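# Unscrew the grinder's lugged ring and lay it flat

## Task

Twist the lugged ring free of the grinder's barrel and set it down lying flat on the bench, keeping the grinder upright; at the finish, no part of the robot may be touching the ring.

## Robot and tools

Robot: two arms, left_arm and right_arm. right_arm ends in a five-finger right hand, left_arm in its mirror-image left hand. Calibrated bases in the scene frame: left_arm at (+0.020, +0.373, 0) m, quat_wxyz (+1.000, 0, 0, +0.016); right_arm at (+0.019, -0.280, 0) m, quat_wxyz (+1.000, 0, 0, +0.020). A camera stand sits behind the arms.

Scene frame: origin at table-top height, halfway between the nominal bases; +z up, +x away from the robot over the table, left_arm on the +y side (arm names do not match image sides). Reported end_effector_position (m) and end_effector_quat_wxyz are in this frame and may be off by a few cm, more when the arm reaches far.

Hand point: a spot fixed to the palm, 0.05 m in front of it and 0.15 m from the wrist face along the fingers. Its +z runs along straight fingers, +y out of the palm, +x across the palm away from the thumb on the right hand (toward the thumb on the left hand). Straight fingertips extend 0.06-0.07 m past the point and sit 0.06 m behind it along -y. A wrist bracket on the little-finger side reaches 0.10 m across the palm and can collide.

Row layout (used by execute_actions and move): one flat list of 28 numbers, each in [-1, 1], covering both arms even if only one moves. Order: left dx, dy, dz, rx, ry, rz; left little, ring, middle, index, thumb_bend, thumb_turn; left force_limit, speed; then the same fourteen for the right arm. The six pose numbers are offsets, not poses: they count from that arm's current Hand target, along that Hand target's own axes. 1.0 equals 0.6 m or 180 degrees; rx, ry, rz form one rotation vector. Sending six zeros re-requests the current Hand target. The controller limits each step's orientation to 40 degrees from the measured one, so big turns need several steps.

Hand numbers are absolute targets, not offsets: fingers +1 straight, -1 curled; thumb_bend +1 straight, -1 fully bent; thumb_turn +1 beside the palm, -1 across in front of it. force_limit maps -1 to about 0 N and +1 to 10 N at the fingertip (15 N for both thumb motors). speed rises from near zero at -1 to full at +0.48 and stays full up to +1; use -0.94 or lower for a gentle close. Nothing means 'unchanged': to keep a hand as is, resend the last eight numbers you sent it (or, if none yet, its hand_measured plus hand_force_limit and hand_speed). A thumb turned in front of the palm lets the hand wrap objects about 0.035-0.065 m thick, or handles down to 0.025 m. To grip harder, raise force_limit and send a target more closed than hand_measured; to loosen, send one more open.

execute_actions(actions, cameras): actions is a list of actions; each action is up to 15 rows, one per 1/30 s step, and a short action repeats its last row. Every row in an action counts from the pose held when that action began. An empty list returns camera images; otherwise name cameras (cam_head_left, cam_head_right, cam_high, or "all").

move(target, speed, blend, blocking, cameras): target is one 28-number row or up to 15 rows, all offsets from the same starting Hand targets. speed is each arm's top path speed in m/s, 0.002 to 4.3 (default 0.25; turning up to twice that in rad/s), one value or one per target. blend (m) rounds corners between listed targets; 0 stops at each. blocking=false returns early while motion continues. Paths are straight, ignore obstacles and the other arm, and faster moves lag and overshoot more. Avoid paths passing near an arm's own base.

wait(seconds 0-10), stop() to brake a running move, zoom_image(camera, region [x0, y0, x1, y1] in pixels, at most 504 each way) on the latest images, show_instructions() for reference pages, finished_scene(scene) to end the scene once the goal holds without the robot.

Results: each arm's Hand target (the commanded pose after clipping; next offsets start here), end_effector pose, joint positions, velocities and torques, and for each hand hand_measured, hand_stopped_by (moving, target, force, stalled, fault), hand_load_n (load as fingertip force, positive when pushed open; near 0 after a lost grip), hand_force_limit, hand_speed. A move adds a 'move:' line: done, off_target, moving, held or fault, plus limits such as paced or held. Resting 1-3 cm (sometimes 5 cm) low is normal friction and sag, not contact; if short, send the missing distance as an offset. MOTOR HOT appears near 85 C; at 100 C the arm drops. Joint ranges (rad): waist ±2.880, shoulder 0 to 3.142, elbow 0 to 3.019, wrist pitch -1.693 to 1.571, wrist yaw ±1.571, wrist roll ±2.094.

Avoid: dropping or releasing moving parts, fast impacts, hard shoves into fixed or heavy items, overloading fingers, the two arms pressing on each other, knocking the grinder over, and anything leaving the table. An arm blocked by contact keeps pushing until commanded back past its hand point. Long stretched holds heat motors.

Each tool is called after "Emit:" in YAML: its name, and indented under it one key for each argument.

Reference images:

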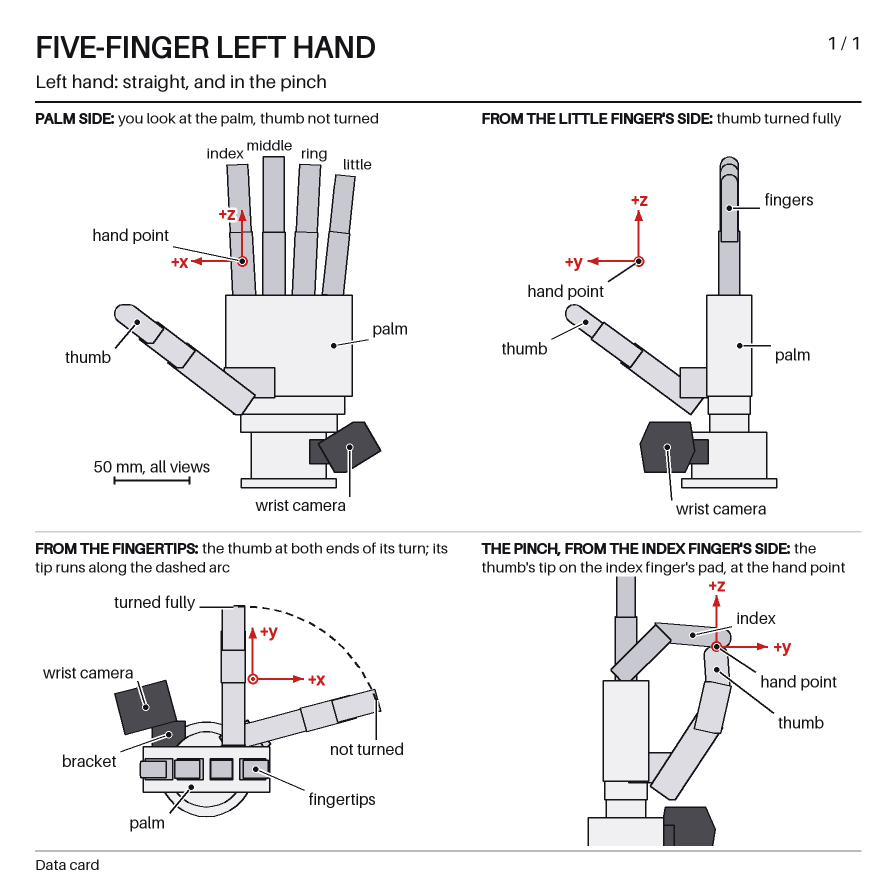

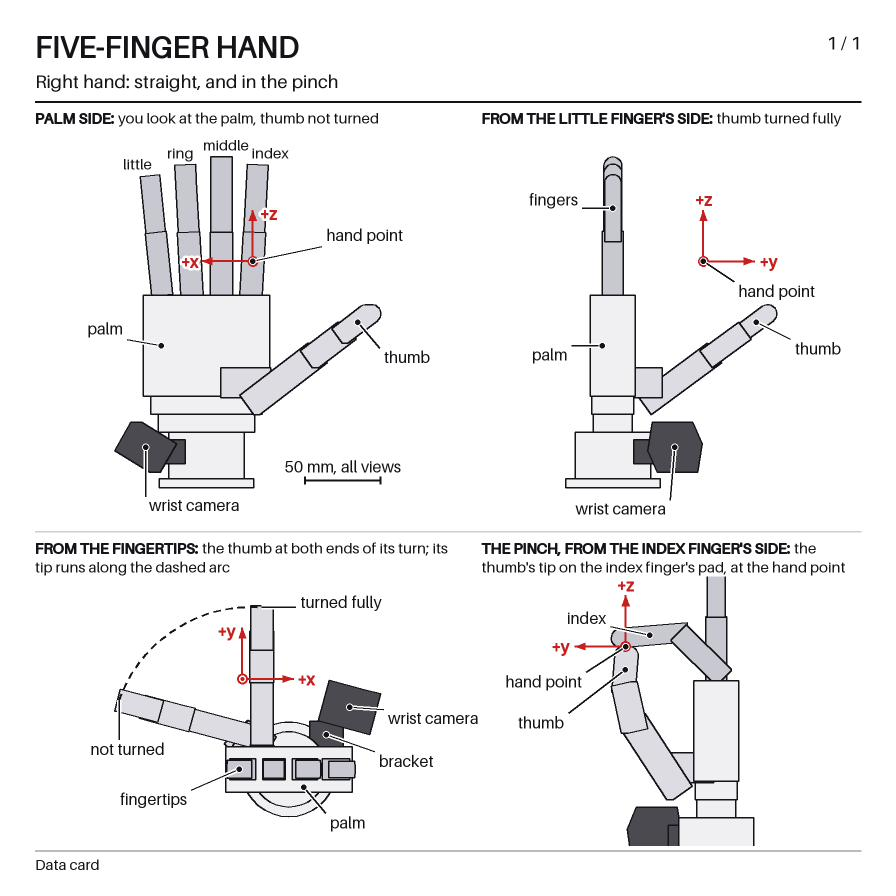

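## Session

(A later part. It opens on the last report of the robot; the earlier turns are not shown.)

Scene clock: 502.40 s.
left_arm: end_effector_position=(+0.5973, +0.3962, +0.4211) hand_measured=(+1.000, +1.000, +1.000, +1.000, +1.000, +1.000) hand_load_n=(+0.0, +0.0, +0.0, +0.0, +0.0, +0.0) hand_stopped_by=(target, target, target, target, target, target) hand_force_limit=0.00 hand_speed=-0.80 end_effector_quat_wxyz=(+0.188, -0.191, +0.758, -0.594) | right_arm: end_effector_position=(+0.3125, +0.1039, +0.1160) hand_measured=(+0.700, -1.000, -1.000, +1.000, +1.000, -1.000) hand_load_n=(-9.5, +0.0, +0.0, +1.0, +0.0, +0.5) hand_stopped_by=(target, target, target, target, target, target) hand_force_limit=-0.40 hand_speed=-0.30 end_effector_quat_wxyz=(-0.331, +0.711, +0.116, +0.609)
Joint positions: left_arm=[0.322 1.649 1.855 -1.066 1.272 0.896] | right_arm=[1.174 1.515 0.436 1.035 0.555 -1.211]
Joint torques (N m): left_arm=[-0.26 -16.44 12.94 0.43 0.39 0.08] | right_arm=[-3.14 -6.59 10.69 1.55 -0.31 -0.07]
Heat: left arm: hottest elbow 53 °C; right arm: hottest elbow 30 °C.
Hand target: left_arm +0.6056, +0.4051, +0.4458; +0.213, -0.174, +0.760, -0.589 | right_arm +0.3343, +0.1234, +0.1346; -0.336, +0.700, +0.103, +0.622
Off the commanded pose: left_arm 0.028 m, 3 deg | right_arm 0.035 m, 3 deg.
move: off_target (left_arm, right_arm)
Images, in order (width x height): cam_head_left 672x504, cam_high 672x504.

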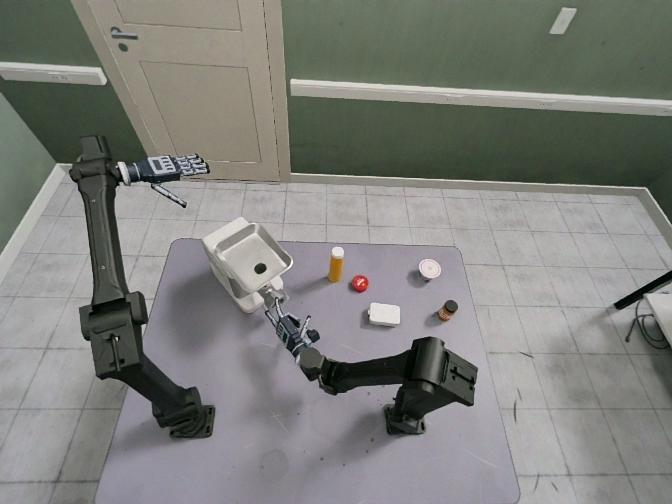

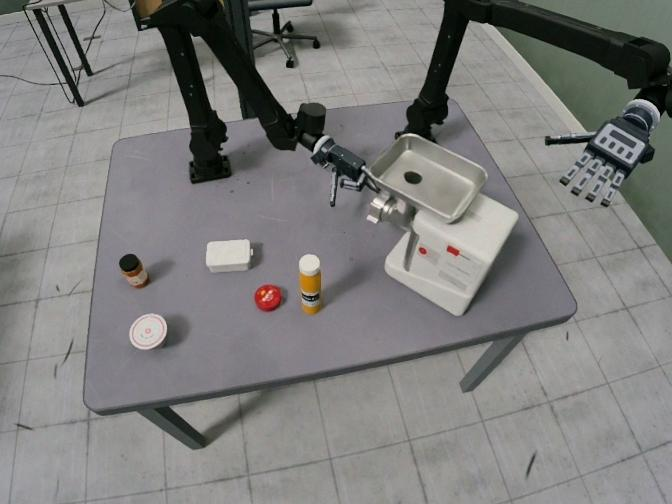

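Emit:
execute_actions:
  actions: []

Emit:
zoom_image:
  camera: "cam_head_right"
  region: [262, 280, 312, 330]

Emit:
zoom_image:
  camera: "cam_head_left"
  region: [255, 280, 305, 330]

Emit:
zoom_image:
  camera: "cam_high"
  region: [362, 174, 402, 214]

Scene clock: 503.00 s.
left_arm: end_effector_position=(+0.5973, +0.3962, +0.4211) hand_measured=(+1.000, +1.000, +1.000, +1.000, +1.000, +1.000) hand_load_n=(+0.0, +0.0, +0.0, +0.0, +0.0, +0.0) hand_stopped_by=(target, target, target, target, target, target) hand_force_limit=0.00 hand_speed=-0.80 end_effector_quat_wxyz=(+0.188, -0.191, +0.758, -0.594) | right_arm: end_effector_position=(+0.3125, +0.1039, +0.1160) hand_measured=(+0.700, -1.000, -1.000, +1.000, +1.000, -1.000) hand_load_n=(-9.5, +0.0, +0.0, +1.0, +0.0, +0.0) hand_stopped_by=(target, target, target, target, target, target) hand_force_limit=-0.40 hand_speed=-0.30 end_effector_quat_wxyz=(-0.331, +0.711, +0.116, +0.609)
Joint positions: left_arm=[0.322 1.649 1.855 -1.066 1.272 0.896] | right_arm=[1.174 1.515 0.436 1.035 0.555 -1.211]
Joint velocities: within noise
Joint torques (N m): left_arm=[0.09 -16.67 13.01 0.47 0.41 0.1] | right_arm=[-3.08 -6.59 10.7 1.54 -0.31 -0.06]
Heat: left arm: hottest elbow 53 °C; right arm: hottest elbow 30 °C.
Hand target: left_arm +0.6056, +0.4051, +0.4458; +0.213, -0.174, +0.760, -0.589 | right_arm +0.3343, +0.1234, +0.1346; -0.336, +0.700, +0.103, +0.622
Off the commanded pose: left_arm 0.028 m, 3 deg | right_arm 0.035 m, 3 deg.

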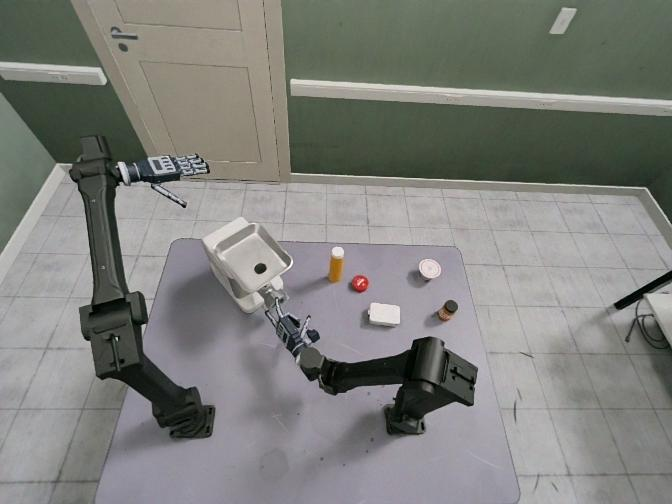

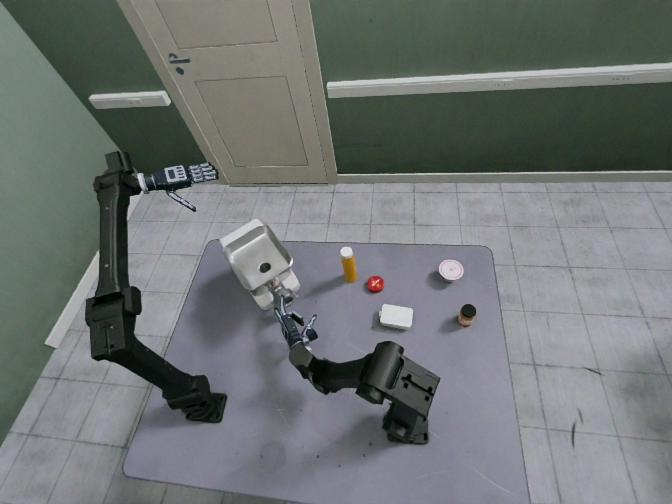

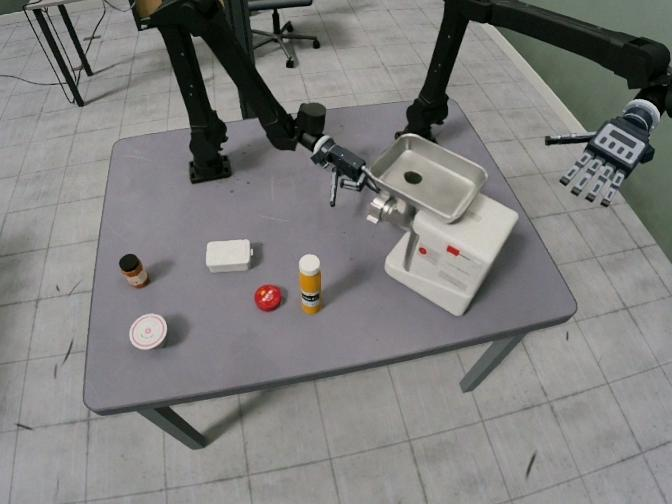

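Scaled by 10.080 from the camera's 672x504 image, which has a finer 960x720 frame.

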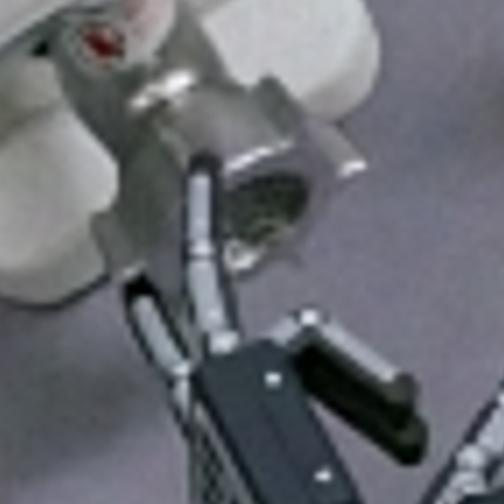

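Scaled by 10.080 from the camera's 672x504 image, which has a finer 960x720 frame.

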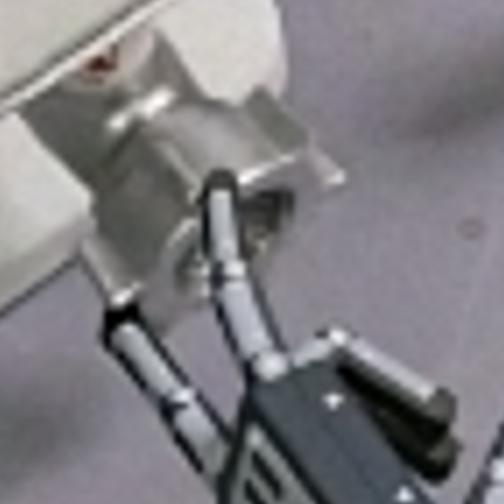

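Scaled by 12.600 from the camera's 672x504 image, which has a finer 960x720 frame.

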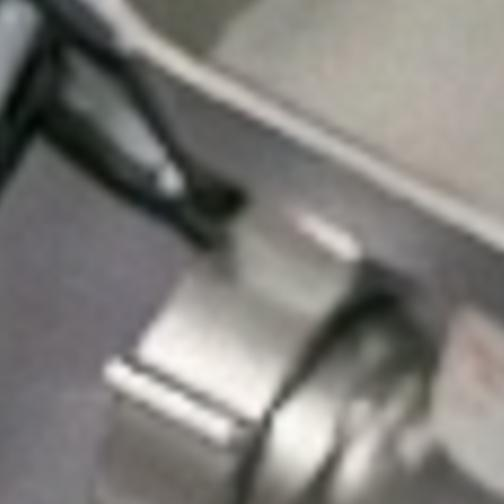

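Emit:
move:
  target:
    - [0,0,0,0,0,0,1,1,1,1,1,1,0,-0.8,0,0,-0.085,0,0,0,0.7,-1,-1,1,1,-1,-0.4,-0.3]
    - [0,0,0,0,0,0,1,1,1,1,1,1,0,-0.8,-0.0041,0.0033,-0.085,0,0,0.0222,0.7,-1,-1,1,1,-1,-0.4,-0.3]
  speed: 0.12

Scene clock: 506.00 s.
left_arm: end_effector_position=(+0.5973, +0.3962, +0.4211) hand_measured=(+1.000, +1.000, +1.000, +1.000, +1.000, +1.000) hand_load_n=(-0.5, +0.0, +0.0, +0.0, +0.0, +0.0) hand_stopped_by=(target, target, target, target, target, target) hand_force_limit=0.00 hand_speed=-0.80 end_effector_quat_wxyz=(+0.188, -0.191, +0.758, -0.594) | right_arm: end_effector_position=(+0.2967, +0.0903, +0.1233) hand_measured=(+0.700, -1.000, -1.000, +1.000, +1.000, -1.000) hand_load_n=(+0.0, +0.0, +0.5, +0.0, +0.0, +0.0) hand_stopped_by=(target, target, target, target, target, target) hand_force_limit=-0.40 hand_speed=-0.30 end_effector_quat_wxyz=(-0.342, +0.709, +0.087, +0.610)
Joint positions: left_arm=[0.322 1.649 1.855 -1.066 1.272 0.896] | right_arm=[1.213 1.457 0.395 1.035 0.621 -1.166]
Joint torques (N m): left_arm=[0.21 -16.26 12.92 0.55 0.41 0.1] | right_arm=[-0.85 -8.94 5.22 2.3 -0.06 0.16]
Heat: left arm: hottest elbow 53 °C; right arm: hottest elbow 30 °C.
Hand target: left_arm +0.6056, +0.4051, +0.4458; +0.213, -0.174, +0.760, -0.589 | right_arm +0.2941, +0.0921, +0.1318; -0.358, +0.703, +0.078, +0.610
Off the commanded pose: left_arm 0.028 m, 3 deg | right_arm 0.009 m, 2 deg.
move: off_target (left_arm)

Emit:
move:
  target: [0,0,0,0,0,0,1,1,1,1,1,1,0,-0.8,0,0,0.09,0,0,0,0.7,-1,-1,1,1,-1,-0.4,-0.3]
  speed: 0.1
  cameras: ["cam_high","cam_head_left"]

Emit:
zoom_image:
  camera: "cam_head_left"
  region: [255, 280, 305, 330]

Emit:
zoom_image:
  camera: "cam_high"
  region: [362, 174, 402, 214]

Scene clock: 507.50 s.
left_arm: end_effector_position=(+0.5973, +0.3962, +0.4211) hand_measured=(+1.000, +1.000, +1.000, +1.000, +1.000, +1.000) hand_load_n=(+0.0, -0.5, +0.0, +0.0, +0.0, +0.0) hand_stopped_by=(target, target, target, target, target, target) hand_force_limit=0.00 hand_speed=-0.80 end_effector_quat_wxyz=(+0.188, -0.191, +0.758, -0.594) | right_arm: end_effector_position=(+0.3236, +0.1157, +0.1247) hand_measured=(+0.700, -1.000, -1.000, +1.000, +1.000, -1.000) hand_load_n=(+0.0, +0.0, +0.0, +0.0, +0.0, +0.0) hand_stopped_by=(target, target, target, target, target, target) hand_force_limit=-0.40 hand_speed=-0.30 end_effector_quat_wxyz=(-0.354, +0.706, +0.094, +0.606)
Joint positions: left_arm=[0.322 1.649 1.855 -1.066 1.272 0.896] | right_arm=[1.149 1.521 0.472 1.031 0.529 -1.164]
Joint torques (N m): left_arm=[0.03 -16.26 12.96 0.43 0.41 0.11] | right_arm=[-2.49 -7.06 8.5 1.74 0.04 0.14]
Heat: left arm: hottest elbow 54 °C; right arm: hottest elbow 30 °C.
Hand target: left_arm +0.6056, +0.4051, +0.4458; +0.213, -0.174, +0.760, -0.589 | right_arm +0.3373, +0.1245, +0.1318; -0.358, +0.703, +0.078, +0.610
Off the commanded pose: left_arm 0.028 m, 3 deg | right_arm 0.018 m, 2 deg.
move: off_target (left_arm, right_arm)
Images, in order (width x height): cam_head_left 672x504, cam_high 672x504.

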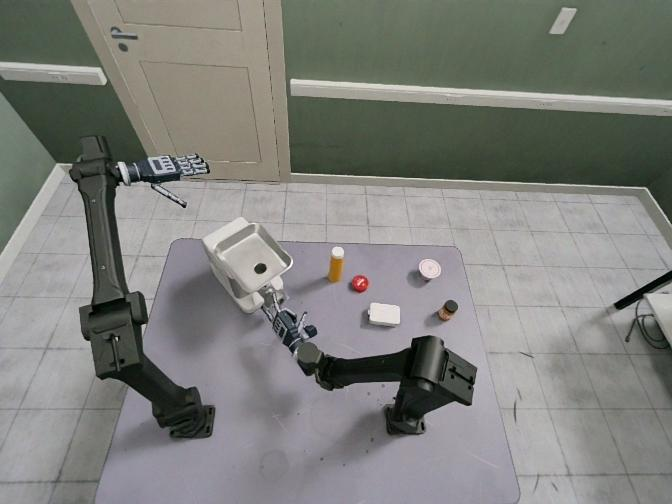

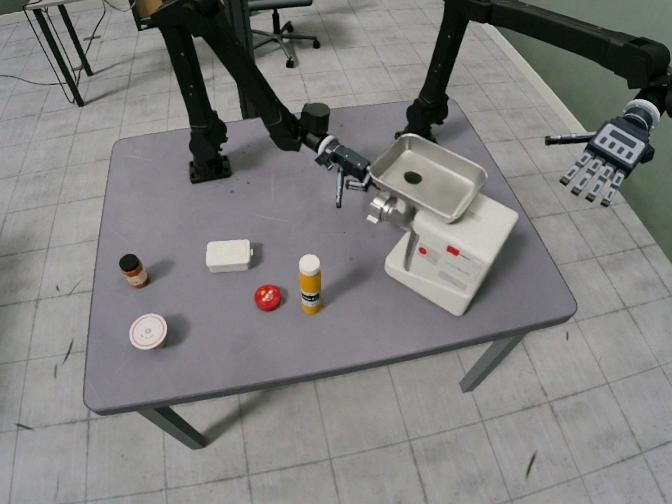

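Scaled by 10.080 from the camera's 672x504 image, which has a finer 960x720 frame.

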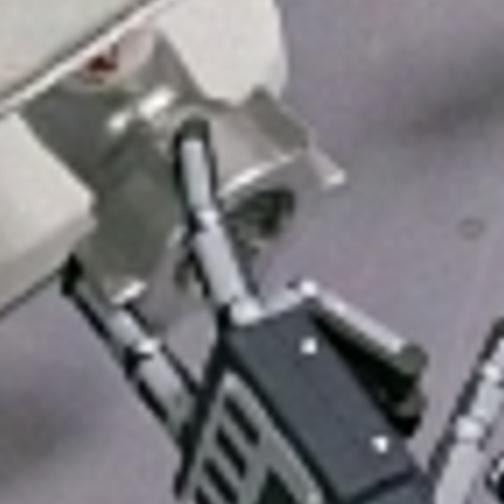

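Scaled by 12.600 from the camera's 672x504 image, which has a finer 960x720 frame.

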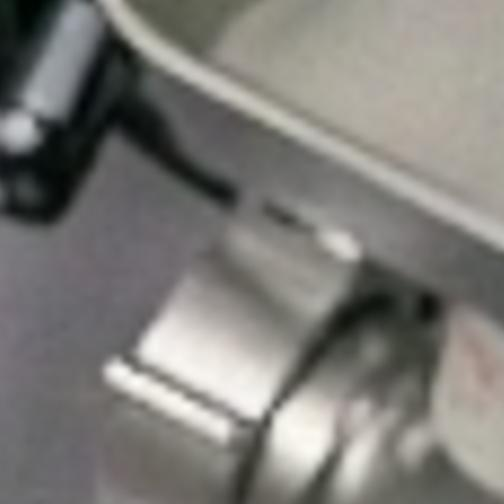

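Emit:
move:
  target: [0,0,0,0,0,0,1,1,1,1,1,1,0,-0.8,-0.0365,0.0408,-0.025,0,0,0,0.7,-1,-1,1,1,-1,-0.4,-0.3]
  speed: 0.1
  cameras: ["cam_high","cam_head_left"]

Emit:
zoom_image:
  camera: "cam_head_left"
  region: [255, 280, 305, 330]

Emit:
zoom_image:
  camera: "cam_high"
  region: [362, 174, 402, 214]

Scene clock: 509.80 s.
left_arm: end_effector_position=(+0.5973, +0.3962, +0.4211) hand_measured=(+1.000, +1.000, +1.000, +1.000, +1.000, +1.000) hand_load_n=(+0.0, +0.0, +0.0, +0.0, +0.0, +0.0) hand_stopped_by=(target, target, target, target, target, target) hand_force_limit=0.00 hand_speed=-0.80 end_effector_quat_wxyz=(+0.188, -0.191, +0.758, -0.594) | right_arm: end_effector_position=(+0.3258, +0.1169, +0.1149) hand_measured=(+0.700, -1.000, -1.000, +1.000, +1.000, -1.000) hand_load_n=(+0.5, +0.0, +0.0, +0.0, +0.0, +0.5) hand_stopped_by=(target, target, target, target, target, target) hand_force_limit=-0.40 hand_speed=-0.30 end_effector_quat_wxyz=(-0.370, +0.694, +0.087, +0.611)
Joint positions: left_arm=[0.322 1.649 1.855 -1.066 1.272 0.896] | right_arm=[1.141 1.591 0.459 1.156 0.513 -1.162]
Joint torques (N m): left_arm=[-0.32 -16.38 12.9 0.44 0.39 0.09] | right_arm=[-2.78 -6.89 4.01 2.3 0.23 0.13]
Heat: left arm: hottest elbow 54 °C; right arm: hottest elbow 30 °C.
Hand target: left_arm +0.6056, +0.4051, +0.4458; +0.213, -0.174, +0.760, -0.589 | right_arm +0.3334, +0.1046, +0.1016; -0.357, +0.703, +0.079, +0.610
Off the commanded pose: left_arm 0.028 m, 3 deg | right_arm 0.019 m, 2 deg.
move: off_target (left_arm, right_arm)
Images, in order (width x height): cam_head_left 672x504, cam_high 672x504.

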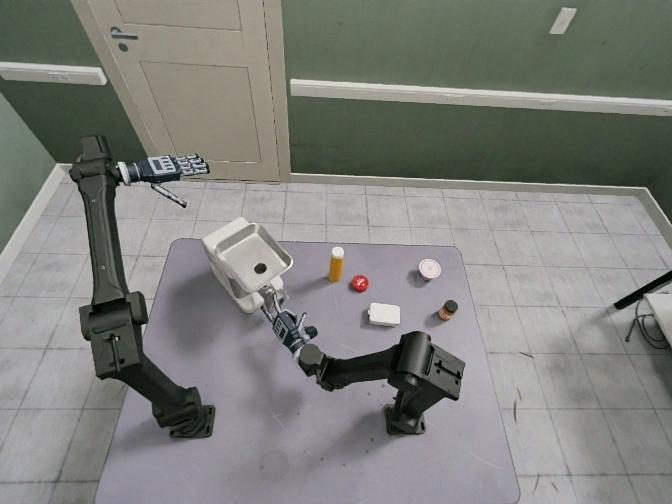

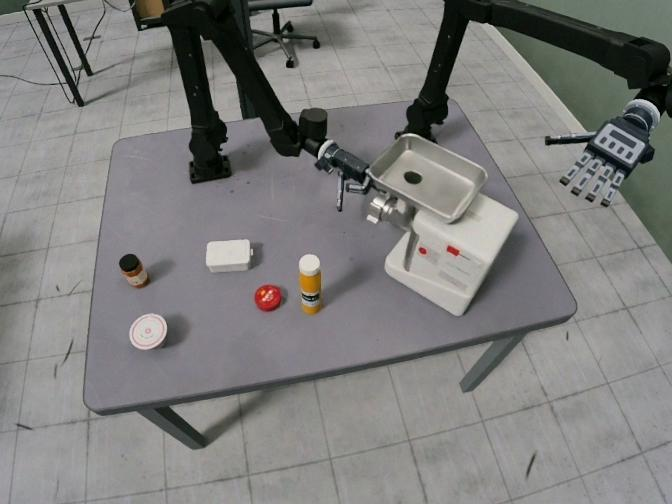

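Scaled by 10.080 from the camera's 672x504 image, which has a finer 960x720 frame.

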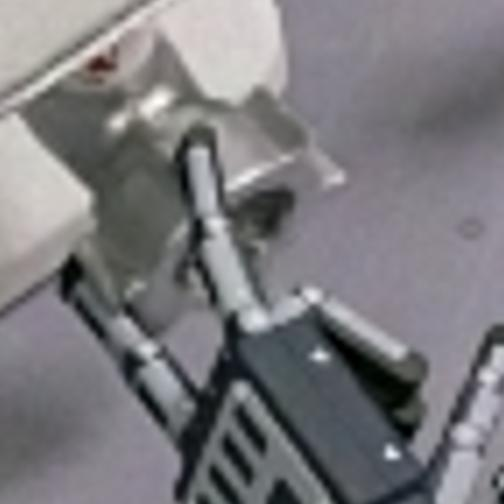

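Scaled by 12.600 from the camera's 672x504 image, which has a finer 960x720 frame.

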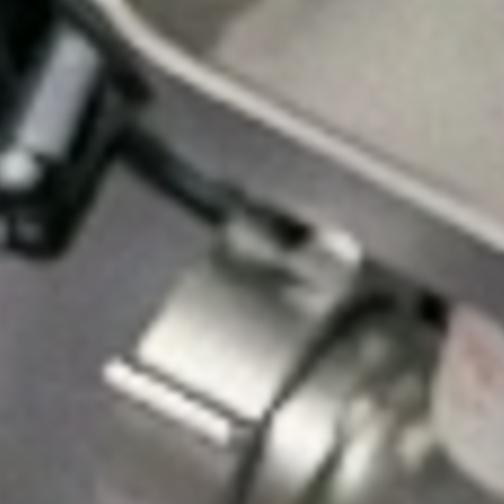

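Emit:
move:
  target: [0,0,0,0,0,0,1,1,1,1,1,1,0,-0.8,0.0129,0.0125,0.0,0,0,-0.1,0.7,-1,-1,1,1,-1,-0.4,-0.3]
  speed: 0.08
  cameras: ["cam_high","cam_head_left"]

Emit:
zoom_image:
  camera: "cam_head_left"
  region: [255, 280, 305, 330]

Emit:
zoom_image:
  camera: "cam_high"
  region: [362, 174, 402, 214]

Scene clock: 513.17 s.
left_arm: end_effector_position=(+0.5973, +0.3962, +0.4211) hand_measured=(+1.000, +1.000, +1.000, +1.000, +1.000, +1.000) hand_load_n=(+0.0, +0.0, +0.0, +0.0, +0.0, -0.5) hand_stopped_by=(target, target, target, target, target, target) hand_force_limit=0.00 hand_speed=-0.80 end_effector_quat_wxyz=(+0.188, -0.191, +0.758, -0.594) | right_arm: end_effector_position=(+0.3320, +0.1112, +0.1198) hand_measured=(+0.700, -1.000, -1.000, +1.000, +1.000, -1.000) hand_load_n=(+0.5, +0.0, +0.0, +1.0, +0.0, +0.5) hand_stopped_by=(target, target, target, target, target, target) hand_force_limit=-0.40 hand_speed=-0.30 end_effector_quat_wxyz=(-0.289, +0.672, +0.185, +0.656)
Joint positions: left_arm=[0.322 1.649 1.855 -1.066 1.272 0.896] | right_arm=[1.144 1.636 0.459 1.209 0.5 -1.44]
Joint torques (N m): left_arm=[0.09 -16.21 12.93 0.55 0.41 0.08] | right_arm=[-2.14 -6.71 3.93 1.99 1.18 -0.16]
Heat: left arm: hottest elbow 54 °C; right arm: hottest elbow 30 °C.
Hand target: left_arm +0.6056, +0.4051, +0.4458; +0.213, -0.174, +0.760, -0.589 | right_arm +0.3392, +0.0967, +0.1057; -0.258, +0.682, +0.188, +0.658
Off the commanded pose: left_arm 0.028 m, 3 deg | right_arm 0.022 m, 4 deg.
move: off_target (left_arm, right_arm)
Images, in order (width x height): cam_head_left 672x504, cam_high 672x504.

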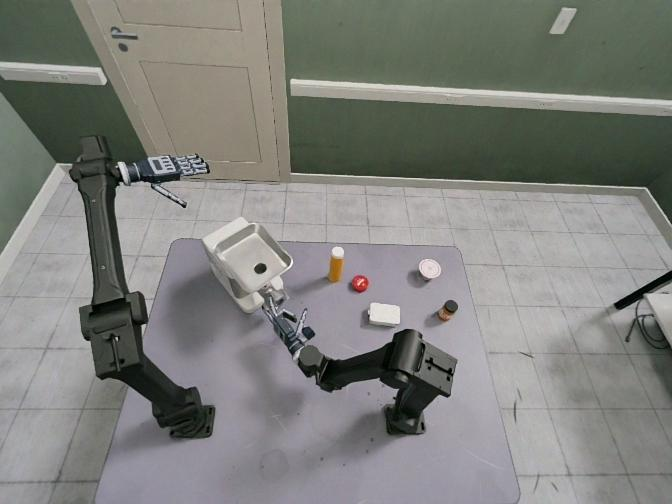

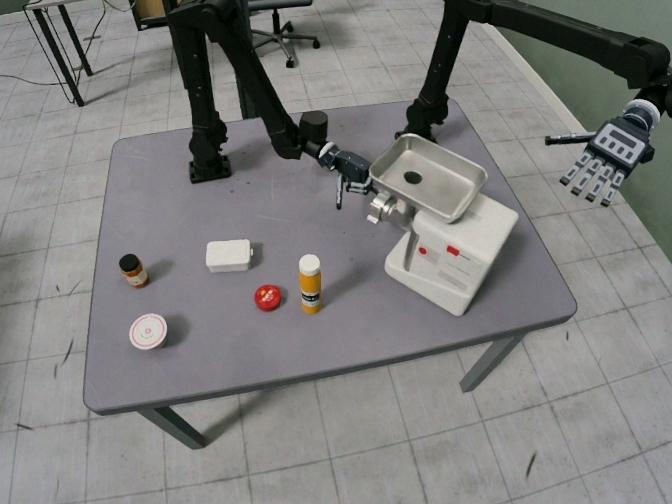

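Scaled by 10.080 from the camera's 672x504 image, which has a finer 960x720 frame.

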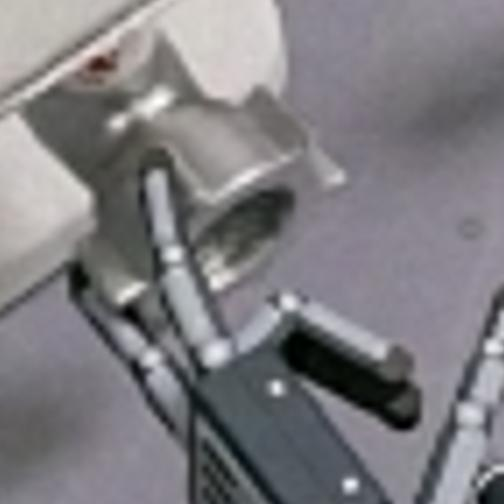

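Scaled by 12.600 from the camera's 672x504 image, which has a finer 960x720 frame.

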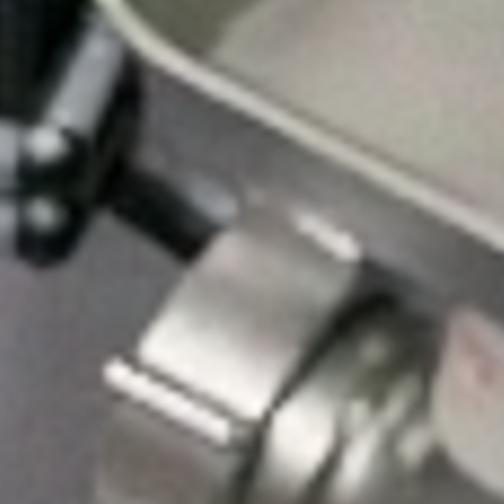

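Emit:
move:
  target: [0,0,0,0,0,0,1,1,1,1,1,1,0,-0.8,0.01,0.0,-0.1,0,0,0,0.7,-1,-1,1,1,-1,-0.4,-0.3]
  speed: 0.15

Scene clock: 519.20 s.
left_arm: end_effector_position=(+0.5973, +0.3962, +0.4211) hand_measured=(+1.000, +1.000, +1.000, +1.000, +1.000, +1.000) hand_load_n=(+0.0, +0.0, -0.5, +0.0, +0.0, +0.0) hand_stopped_by=(target, target, target, target, target, target) hand_force_limit=0.00 hand_speed=-0.80 end_effector_quat_wxyz=(+0.188, -0.191, +0.758, -0.594) | right_arm: end_effector_position=(+0.2967, +0.0571, +0.1018) hand_measured=(+0.700, -1.000, -1.000, +1.000, +1.000, -1.000) hand_load_n=(+0.0, +0.0, +0.0, +0.0, +0.0, +0.0) hand_stopped_by=(target, target, target, target, target, target) hand_force_limit=-0.40 hand_speed=-0.30 end_effector_quat_wxyz=(-0.248, +0.691, +0.188, +0.653)
Joint positions: left_arm=[0.322 1.649 1.855 -1.066 1.272 0.896] | right_arm=[1.216 1.575 0.317 1.226 0.628 -1.456]
Joint torques (N m): left_arm=[-0.44 -16.32 13.01 0.34 0.4 0.1] | right_arm=[-0.09 -8.94 3.82 2.5 0.22 -0.04]
Heat: left arm: hottest elbow 54 °C; right arm: hottest elbow 30 °C.
Hand target: left_arm +0.6056, +0.4051, +0.4458; +0.213, -0.174, +0.760, -0.589 | right_arm +0.2916, +0.0602, +0.1118; -0.258, +0.682, +0.187, +0.658
Off the commanded pose: left_arm 0.028 m, 3 deg | right_arm 0.012 m, 2 deg.
move: off_target (left_arm, right_arm)

Emit:
move:
  target: [0,0,0,0,0,0,1,1,1,1,1,1,0,-0.8,0.0352,-0.0673,0.0503,0.2958,0.0052,0.0098,-1,-1,0.5,-1,1,-0.45,-0.4,-0.3]
  speed: 0.2
  cameras: ["all"]

Emit:
zoom_image:
  camera: "cam_head_left"
  region: [240, 270, 310, 340]

Emit:
zoom_image:
  camera: "cam_high"
  region: [340, 164, 420, 244]

Scene clock: 523.03 s.
left_arm: end_effector_position=(+0.5973, +0.3962, +0.4211) hand_measured=(+1.000, +1.000, +1.000, +1.000, +1.000, +1.000) hand_load_n=(+0.0, +0.0, +0.0, +0.0, +0.0, -0.5) hand_stopped_by=(target, target, target, target, target, target) hand_force_limit=0.00 hand_speed=-0.80 end_effector_quat_wxyz=(+0.188, -0.191, +0.758, -0.594) | right_arm: end_effector_position=(+0.2801, +0.1050, +0.1300) hand_measured=(-1.000, -1.000, +0.500, -1.000, +1.000, -0.450) hand_load_n=(+0.0, +0.0, +0.0, +0.0, +0.0, +0.5) hand_stopped_by=(target, target, target, target, target, target) hand_force_limit=-0.40 hand_speed=-0.30 end_effector_quat_wxyz=(+0.547, -0.497, -0.456, -0.496)
Joint positions: left_arm=[0.322 1.649 1.855 -1.066 1.272 0.896] | right_arm=[0.703 1.603 0.304 1.432 -0.827 -1.381]
Joint torques (N m): left_arm=[0.09 -16.56 12.97 0.47 0.4 0.11] | right_arm=[-2.2 -5.89 5.85 2.45 -0.05 0.15]
Heat: left arm: hottest elbow 54 °C; right arm: hottest elbow 30 °C.
Hand target: left_arm +0.6056, +0.4051, +0.4458; +0.213, -0.174, +0.760, -0.589 | right_arm +0.2931, +0.1088, +0.1370; +0.547, -0.492, -0.450, -0.506
Off the commanded pose: left_arm 0.028 m, 3 deg | right_arm 0.015 m, 1 deg.
move: off_target (left_arm, right_arm)

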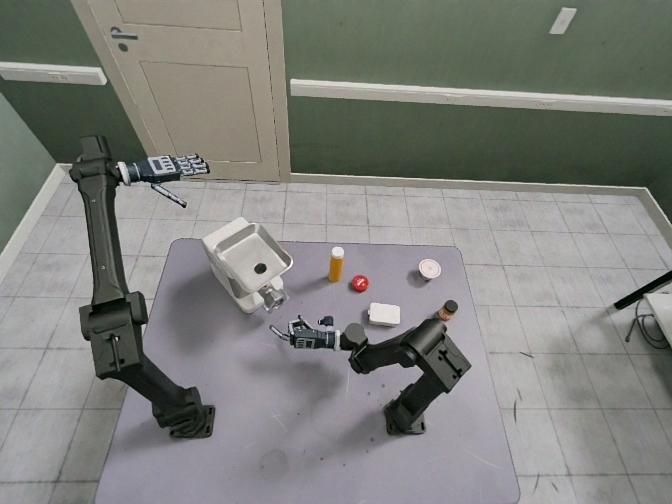

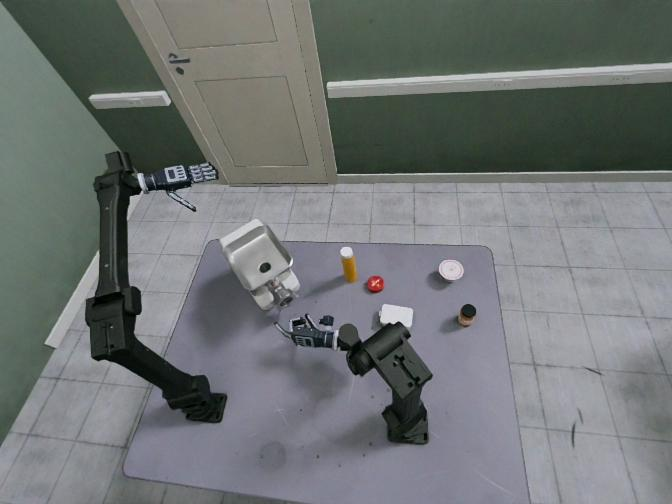

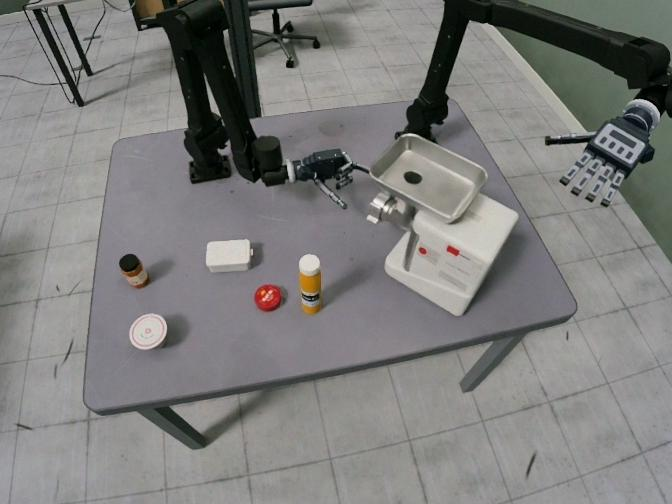

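Scaled by 7.200 from the camera's 672x504 image, which has a finer 960x720 frame.

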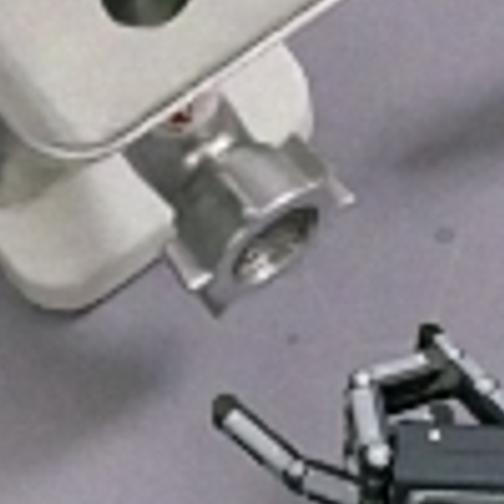

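Scaled by 6.300 from the camera's 672x504 image, which has a finer 960x720 frame.

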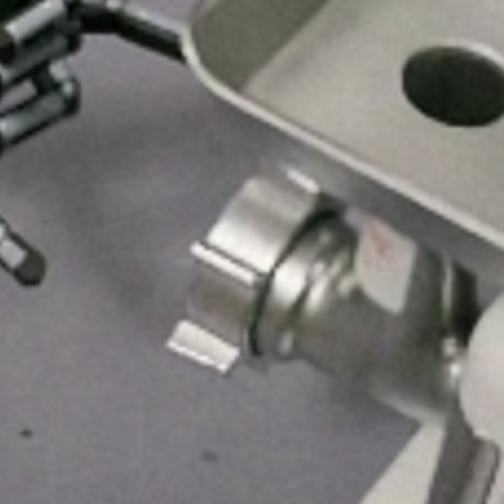

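Emit:
move:
  target: [0,0,0,0,0,0,1,1,1,1,1,1,0,-0.8,0.0092,0.0033,-0.0044,0,0.0156,0.0117,-1,-1,0.5,-1,1,-0.45,-0.4,-0.3]
  speed: 0.15

Scene clock: 525.20 s.
left_arm: end_effector_position=(+0.5973, +0.3962, +0.4211) hand_measured=(+1.000, +1.000, +1.000, +1.000, +1.000, +1.000) hand_load_n=(+0.0, +0.0, +0.0, +0.0, +0.0, +0.0) hand_stopped_by=(target, target, target, target, target, target) hand_force_limit=0.00 hand_speed=-0.80 end_effector_quat_wxyz=(+0.188, -0.191, +0.758, -0.594) | right_arm: end_effector_position=(+0.2821, +0.1020, +0.1351) hand_measured=(-1.000, -1.000, +0.500, -1.000, +1.000, -0.450) hand_load_n=(+0.0, +0.0, -0.5, +0.0, +0.0, +0.5) hand_stopped_by=(target, target, target, target, target, target) hand_force_limit=-0.40 hand_speed=-0.30 end_effector_quat_wxyz=(+0.567, -0.494, -0.433, -0.498)
Joint positions: left_arm=[0.322 1.649 1.855 -1.066 1.272 0.896] | right_arm=[0.687 1.644 0.304 1.546 -0.832 -1.287]
Joint torques (N m): left_arm=[0.09 -16.21 13 0.51 0.42 0.09] | right_arm=[-2.2 -6.07 5.61 2.47 0 0.14]
Heat: left arm: hottest elbow 54 °C; right arm: hottest elbow 30 °C.
Hand target: left_arm +0.6056, +0.4051, +0.4458; +0.213, -0.174, +0.760, -0.589 | right_arm +0.2955, +0.1055, +0.1420; +0.567, -0.487, -0.428, -0.508
Off the commanded pose: left_arm 0.028 m, 3 deg | right_arm 0.016 m, 1 deg.
move: off_target (left_arm, right_arm)

Emit:
move:
  target: [0,0,0,0,0,0,1,1,1,1,1,1,0,-0.8,0,0.1,0.075,0,0,0,-1,-1,0.5,-1,1,-0.45,-0.4,-0.3]
  speed: 0.12
  cameras: ["cam_high","cam_head_left"]

Emit:
zoom_image:
  camera: "cam_head_left"
  region: [240, 270, 310, 340]

Emit:
zoom_image:
  camera: "cam_high"
  region: [340, 164, 420, 244]

Scene clock: 526.77 s.
left_arm: end_effector_position=(+0.5973, +0.3962, +0.4211) hand_measured=(+1.000, +1.000, +1.000, +1.000, +1.000, +1.000) hand_load_n=(+0.0, +0.0, +0.0, +0.0, +0.0, -0.5) hand_stopped_by=(target, target, target, target, target, target) hand_force_limit=0.00 hand_speed=-0.80 end_effector_quat_wxyz=(+0.188, -0.191, +0.758, -0.594) | right_arm: end_effector_position=(+0.3420, +0.1473, +0.1403) hand_measured=(-1.000, -1.000, +0.500, -1.000, +1.000, -0.450) hand_load_n=(+0.0, +0.0, +0.0, +0.0, +0.0, +0.0) hand_stopped_by=(target, target, target, target, target, target) hand_force_limit=-0.40 hand_speed=-0.30 end_effector_quat_wxyz=(+0.567, -0.486, -0.433, -0.505)
Joint positions: left_arm=[0.322 1.649 1.855 -1.066 1.272 0.896] | right_arm=[0.671 1.744 0.508 1.469 -0.845 -1.28]
Joint torques (N m): left_arm=[0.26 -16.15 12.9 0.43 0.4 0.11] | right_arm=[-2.08 -8.53 6.41 1.57 0.04 0.14]
Heat: left arm: hottest elbow 54 °C; right arm: hottest elbow 30 °C.
Hand target: left_arm +0.6056, +0.4051, +0.4458; +0.213, -0.174, +0.760, -0.589 | right_arm +0.3556, +0.1504, +0.1420; +0.567, -0.487, -0.428, -0.508
Off the commanded pose: left_arm 0.028 m, 3 deg | right_arm 0.014 m, 1 deg.
move: off_target (left_arm, right_arm)
Images, in order (width x height): cam_head_left 672x504, cam_high 672x504.

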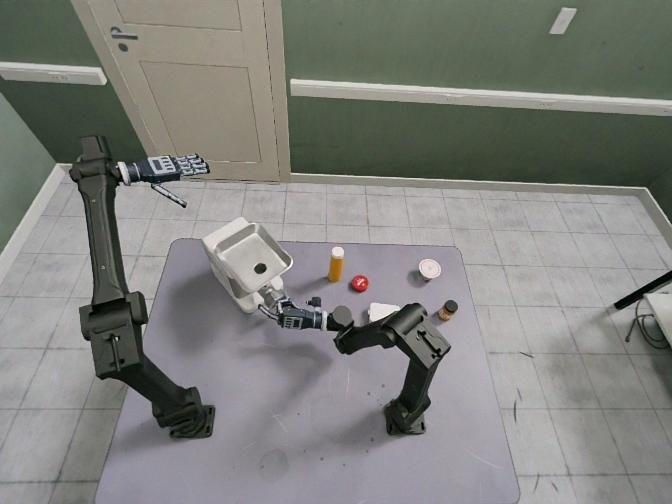

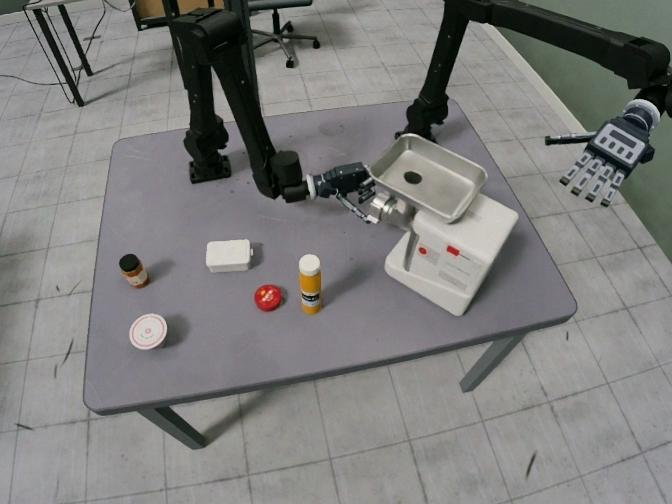

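Scaled by 7.200 from the camera's 672x504 image, which has a finer 960x720 frame.

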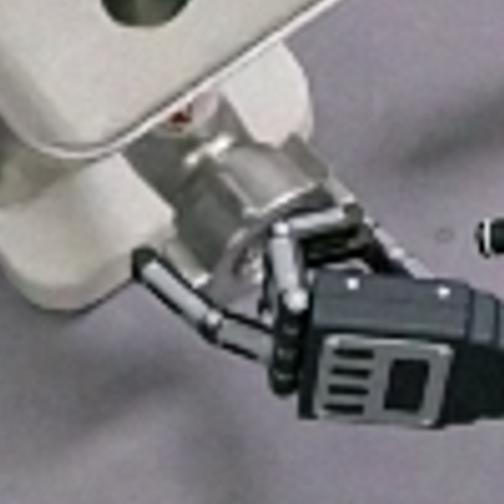

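Scaled by 6.300 from the camera's 672x504 image, which has a finer 960x720 frame.

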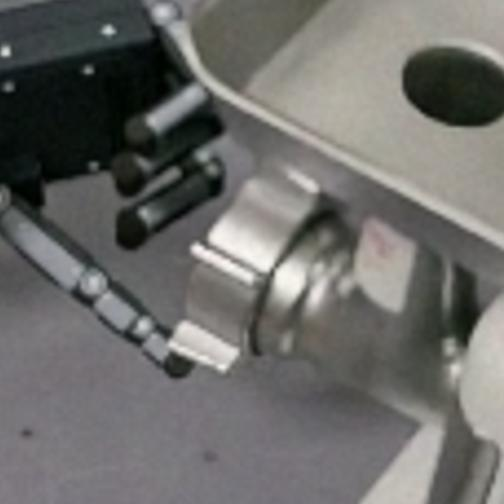

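Emit:
move:
  target:
    - [0,0,0,0,0,0,1,1,1,1,1,1,0,-0.8,-0.003,0.0107,0.008,0,0,0,-1,-1,0.5,-1,1,-0.45,-0.4,-0.3]
    - [0,0,0,0,0,0,1,1,1,1,1,1,0,-0.8,-0.003,0.0107,0.008,0,0,0,-1,-1,-0.1,-1,0.6,-0.45,-0.4,-0.9]
  speed: 0.1
  cameras: ["cam_high","cam_head_left"]

Emit:
zoom_image:
  camera: "cam_head_left"
  region: [240, 270, 310, 340]

Emit:
zoom_image:
  camera: "cam_high"
  region: [340, 164, 420, 244]

Scene clock: 537.83 s.
left_arm: end_effector_position=(+0.5973, +0.3962, +0.4211) hand_measured=(+1.000, +1.000, +1.000, +1.000, +1.000, +1.000) hand_load_n=(+0.0, +0.0, +0.0, +0.0, +0.0, +0.0) hand_stopped_by=(target, target, target, target, target, target) hand_force_limit=0.00 hand_speed=-0.80 end_effector_quat_wxyz=(+0.188, -0.191, +0.758, -0.594) | right_arm: end_effector_position=(+0.3482, +0.1525, +0.1380) hand_measured=(-1.000, -1.000, +0.260, -1.000, +0.878, -0.450) hand_load_n=(+0.0, +0.0, +5.5, +0.0, +5.0, +0.0) hand_stopped_by=(target, target, force, target, force, target) hand_force_limit=-0.40 hand_speed=-0.90 end_effector_quat_wxyz=(+0.567, -0.487, -0.433, -0.504)
Joint positions: left_arm=[0.322 1.649 1.855 -1.066 1.272 0.896] | right_arm=[0.671 1.762 0.53 1.462 -0.846 -1.28]
Joint torques (N m): left_arm=[0.03 -16.32 12.93 0.47 0.41 0.08] | right_arm=[-2.02 -9.05 6.48 1.61 0.04 0.14]
Heat: left arm: hottest elbow 54 °C; right arm: hottest elbow 30 °C.
Hand target: left_arm +0.6056, +0.4051, +0.4458; +0.213, -0.174, +0.760, -0.589 | right_arm +0.3617, +0.1556, +0.1404; +0.567, -0.487, -0.428, -0.508
Off the commanded pose: left_arm 0.028 m, 3 deg | right_arm 0.014 m, 1 deg.
move: off_target (left_arm, right_arm); target 2's new numbers were sent with right_arm's hand 0.014 m and 1 deg from that target
Images, in order (width x height): cam_head_left 672x504, cam_high 672x504.

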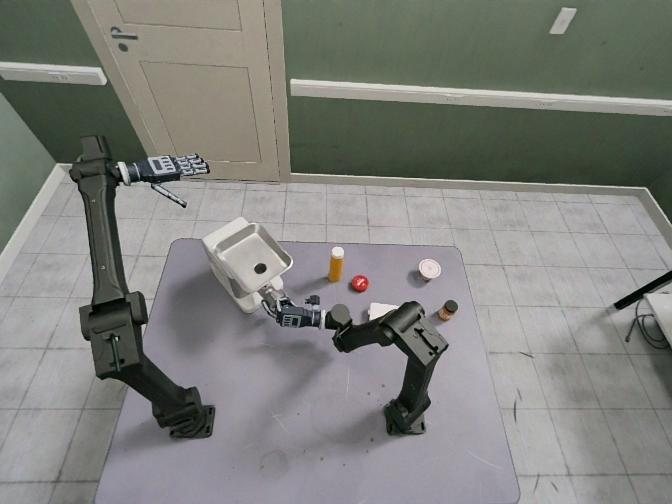

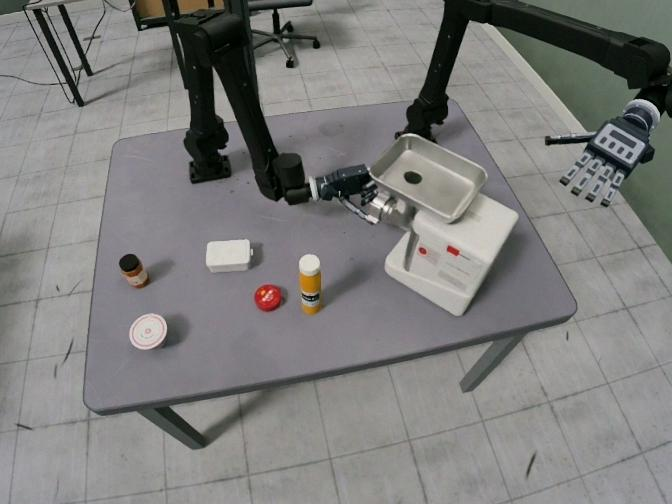

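Scaled by 7.200 from the camera's 672x504 image, which has a finer 960x720 frame.

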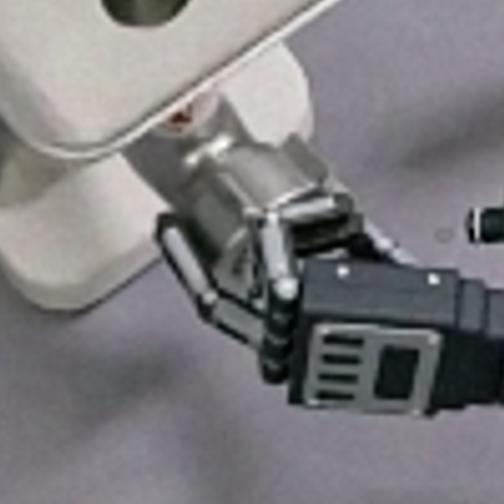

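Scaled by 6.300 from the camera's 672x504 image, which has a finer 960x720 frame.

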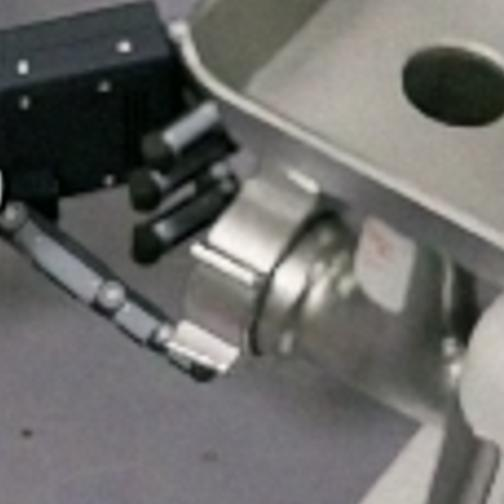

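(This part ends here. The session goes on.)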